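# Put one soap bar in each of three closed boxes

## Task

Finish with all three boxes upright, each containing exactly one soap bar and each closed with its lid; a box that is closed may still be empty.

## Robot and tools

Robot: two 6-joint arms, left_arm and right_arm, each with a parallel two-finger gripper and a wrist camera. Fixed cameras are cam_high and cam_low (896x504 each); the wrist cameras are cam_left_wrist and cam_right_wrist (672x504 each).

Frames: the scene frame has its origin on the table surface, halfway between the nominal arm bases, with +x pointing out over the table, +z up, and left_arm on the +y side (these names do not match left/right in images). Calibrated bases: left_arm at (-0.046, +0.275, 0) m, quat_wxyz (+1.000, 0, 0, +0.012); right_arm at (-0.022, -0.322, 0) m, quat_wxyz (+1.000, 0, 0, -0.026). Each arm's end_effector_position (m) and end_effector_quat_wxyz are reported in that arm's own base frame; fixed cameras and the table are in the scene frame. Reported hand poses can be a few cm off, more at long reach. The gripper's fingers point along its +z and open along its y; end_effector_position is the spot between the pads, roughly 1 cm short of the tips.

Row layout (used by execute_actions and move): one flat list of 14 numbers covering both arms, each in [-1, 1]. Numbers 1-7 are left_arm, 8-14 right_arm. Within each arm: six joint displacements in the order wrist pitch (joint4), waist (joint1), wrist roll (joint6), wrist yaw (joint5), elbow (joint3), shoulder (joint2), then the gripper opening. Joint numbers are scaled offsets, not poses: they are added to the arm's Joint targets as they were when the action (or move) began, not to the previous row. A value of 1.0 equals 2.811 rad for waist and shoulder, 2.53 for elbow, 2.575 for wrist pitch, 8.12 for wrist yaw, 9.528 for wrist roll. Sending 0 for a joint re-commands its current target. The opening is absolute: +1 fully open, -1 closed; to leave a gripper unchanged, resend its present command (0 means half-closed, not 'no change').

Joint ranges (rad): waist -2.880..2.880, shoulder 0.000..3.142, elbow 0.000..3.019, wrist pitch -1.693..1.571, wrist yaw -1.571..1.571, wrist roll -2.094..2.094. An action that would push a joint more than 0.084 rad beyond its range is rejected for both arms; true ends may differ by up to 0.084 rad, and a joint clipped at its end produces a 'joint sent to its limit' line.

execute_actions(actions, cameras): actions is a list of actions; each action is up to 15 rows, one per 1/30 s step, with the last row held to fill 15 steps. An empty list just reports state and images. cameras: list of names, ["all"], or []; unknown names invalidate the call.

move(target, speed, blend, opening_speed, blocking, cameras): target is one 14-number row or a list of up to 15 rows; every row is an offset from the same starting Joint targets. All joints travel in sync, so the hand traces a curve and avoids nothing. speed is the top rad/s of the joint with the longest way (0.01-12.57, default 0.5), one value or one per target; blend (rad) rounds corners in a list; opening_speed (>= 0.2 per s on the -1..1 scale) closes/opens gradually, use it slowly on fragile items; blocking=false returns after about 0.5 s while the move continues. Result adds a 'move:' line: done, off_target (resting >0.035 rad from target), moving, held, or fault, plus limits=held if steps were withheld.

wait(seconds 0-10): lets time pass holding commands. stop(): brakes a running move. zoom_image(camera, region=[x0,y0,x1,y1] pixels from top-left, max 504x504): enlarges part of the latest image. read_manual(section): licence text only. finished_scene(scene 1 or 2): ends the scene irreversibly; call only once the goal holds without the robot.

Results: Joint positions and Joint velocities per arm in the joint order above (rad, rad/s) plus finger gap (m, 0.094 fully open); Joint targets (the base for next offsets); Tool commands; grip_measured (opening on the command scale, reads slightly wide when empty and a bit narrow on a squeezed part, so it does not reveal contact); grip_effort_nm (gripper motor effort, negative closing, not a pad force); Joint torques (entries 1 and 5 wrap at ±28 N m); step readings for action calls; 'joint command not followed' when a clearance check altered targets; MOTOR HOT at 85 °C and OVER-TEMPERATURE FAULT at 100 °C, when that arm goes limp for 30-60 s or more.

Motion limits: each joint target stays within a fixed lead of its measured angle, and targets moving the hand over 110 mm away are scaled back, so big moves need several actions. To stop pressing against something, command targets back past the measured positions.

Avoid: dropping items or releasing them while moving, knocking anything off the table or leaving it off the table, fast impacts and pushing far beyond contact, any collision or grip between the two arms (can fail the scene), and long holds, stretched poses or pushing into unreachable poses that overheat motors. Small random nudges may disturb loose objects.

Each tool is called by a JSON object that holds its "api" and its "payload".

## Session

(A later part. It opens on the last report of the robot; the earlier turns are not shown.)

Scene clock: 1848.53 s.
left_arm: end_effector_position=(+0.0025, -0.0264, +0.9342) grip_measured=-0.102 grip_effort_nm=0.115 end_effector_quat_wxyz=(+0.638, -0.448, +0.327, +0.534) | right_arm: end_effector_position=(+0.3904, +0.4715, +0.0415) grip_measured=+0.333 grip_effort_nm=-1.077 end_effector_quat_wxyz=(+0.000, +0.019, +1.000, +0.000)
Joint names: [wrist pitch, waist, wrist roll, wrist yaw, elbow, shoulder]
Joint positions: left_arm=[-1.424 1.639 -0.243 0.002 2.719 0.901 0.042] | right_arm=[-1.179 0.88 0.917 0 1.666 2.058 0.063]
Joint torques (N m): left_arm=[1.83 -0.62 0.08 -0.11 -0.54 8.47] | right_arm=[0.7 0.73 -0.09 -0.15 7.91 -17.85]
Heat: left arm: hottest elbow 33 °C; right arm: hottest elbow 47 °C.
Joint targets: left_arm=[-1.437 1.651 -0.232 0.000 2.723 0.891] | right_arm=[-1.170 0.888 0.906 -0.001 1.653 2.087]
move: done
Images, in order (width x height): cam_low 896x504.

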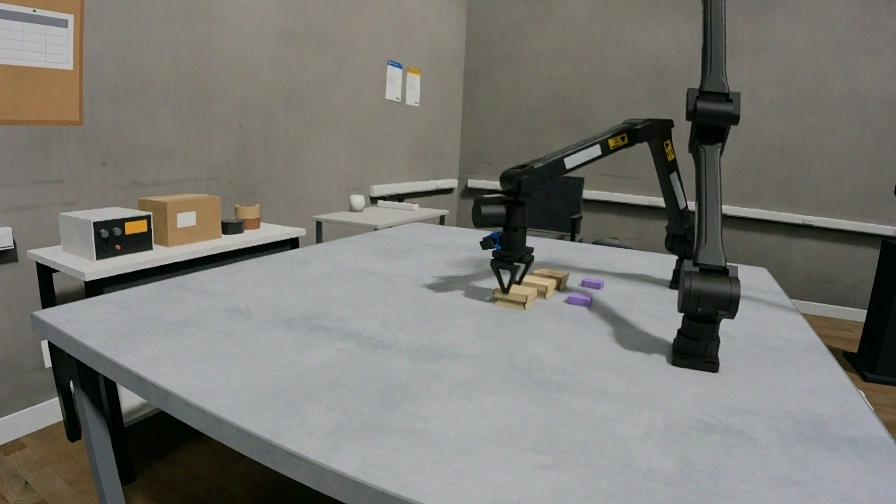

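{"api": "move", "payload": {"target": [[0,0,0,0,0,0,-0.1,0,0,0,0,0,0,0.65],[0,0,0,0,0,0,-0.1,0,0,0,0,0.0229,-0.0107,0.65],[0,0,0,0,0,0,-0.1,-0.0536,0,0,0,0.0573,-0.031,0.65]], "speed": 0.25, "opening_speed": 0.8, "cameras": ["all"]}}

{"api": "zoom_image", "payload": {"camera": "cam_low", "region": [480, 250, 610, 320]}}

{"api": "zoom_image", "payload": {"camera": "cam_high", "region": [330, 170, 450, 300]}}

Scene clock: 1868.07 s.
left_arm: end_effector_position=(+0.0025, -0.0264, +0.9342) grip_measured=-0.102 grip_effort_nm=0.110 end_effector_quat_wxyz=(+0.638, -0.448, +0.327, +0.534) | right_arm: end_effector_position=(+0.3923, +0.4738, +0.1040) grip_measured=+0.648 grip_effort_nm=0.037 end_effector_quat_wxyz=(+0.005, +0.018, +1.000, +0.006)
Joint names: [wrist pitch, waist, wrist roll, wrist yaw, elbow, shoulder]
Joint positions: left_arm=[-1.424 1.639 -0.243 0.002 2.719 0.901 0.042] | right_arm=[-1.3 0.88 0.917 0 1.747 2.002 0.077]
Joint torques (N m): left_arm=[1.81 -0.62 0.08 -0.11 -0.54 8.53] | right_arm=[0.1 0.73 -0.09 -0.15 13.79 -20.6]
Heat: left arm: hottest elbow 33 °C; right arm: hottest elbow 48 °C.
Joint targets: left_arm=[-1.437 1.651 -0.232 0.000 2.723 0.891] | right_arm=[-1.308 0.888 0.906 -0.001 1.798 2.000]
move: off_target (right_arm); right_arm: the elbow is farthest, 0.051 rad from its target

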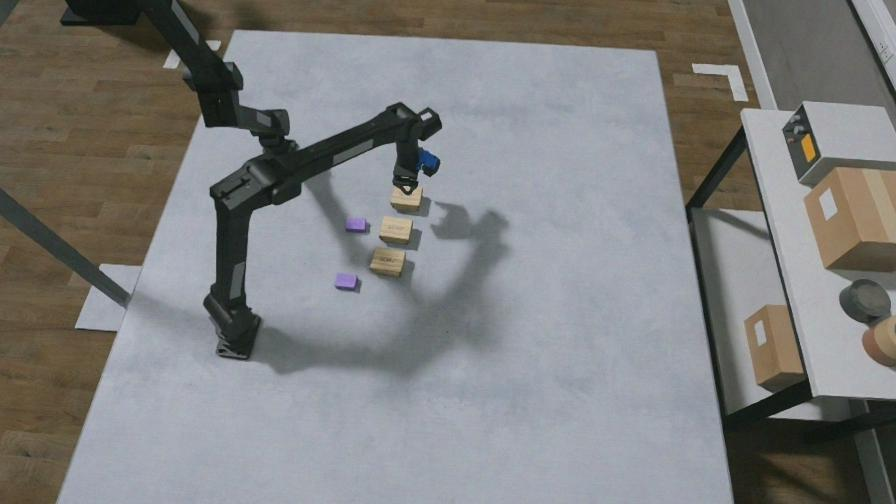

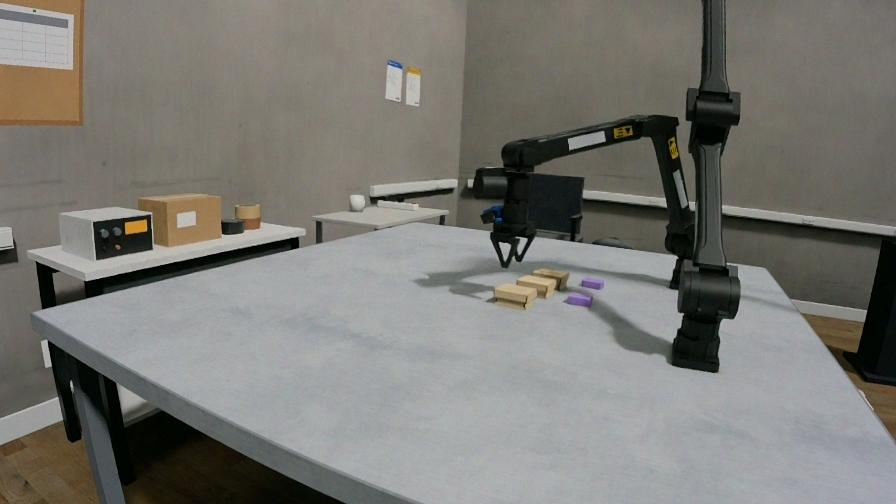

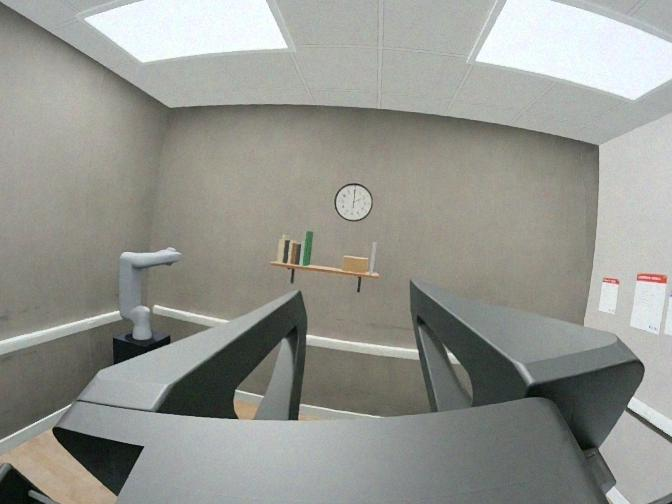

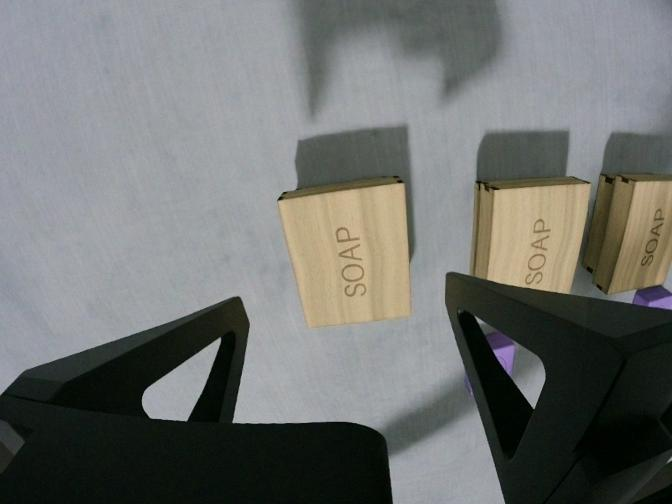

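Scaled by 3.877 from the camera's 896x504 image, which has a finer 1280x720 frame.

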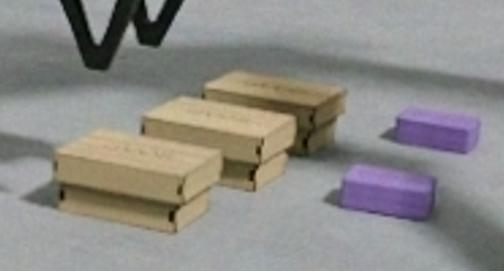

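Scaled by 3.877 from the camera's 896x504 image, which has a finer 1280x720 frame.

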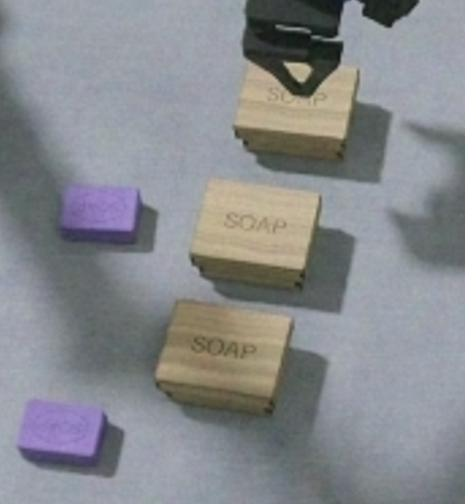

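All boxes are closed and each holds a soap.

{"api": "finished_scene", "payload": {"scene": 1}}

The scene is finished: the task was done.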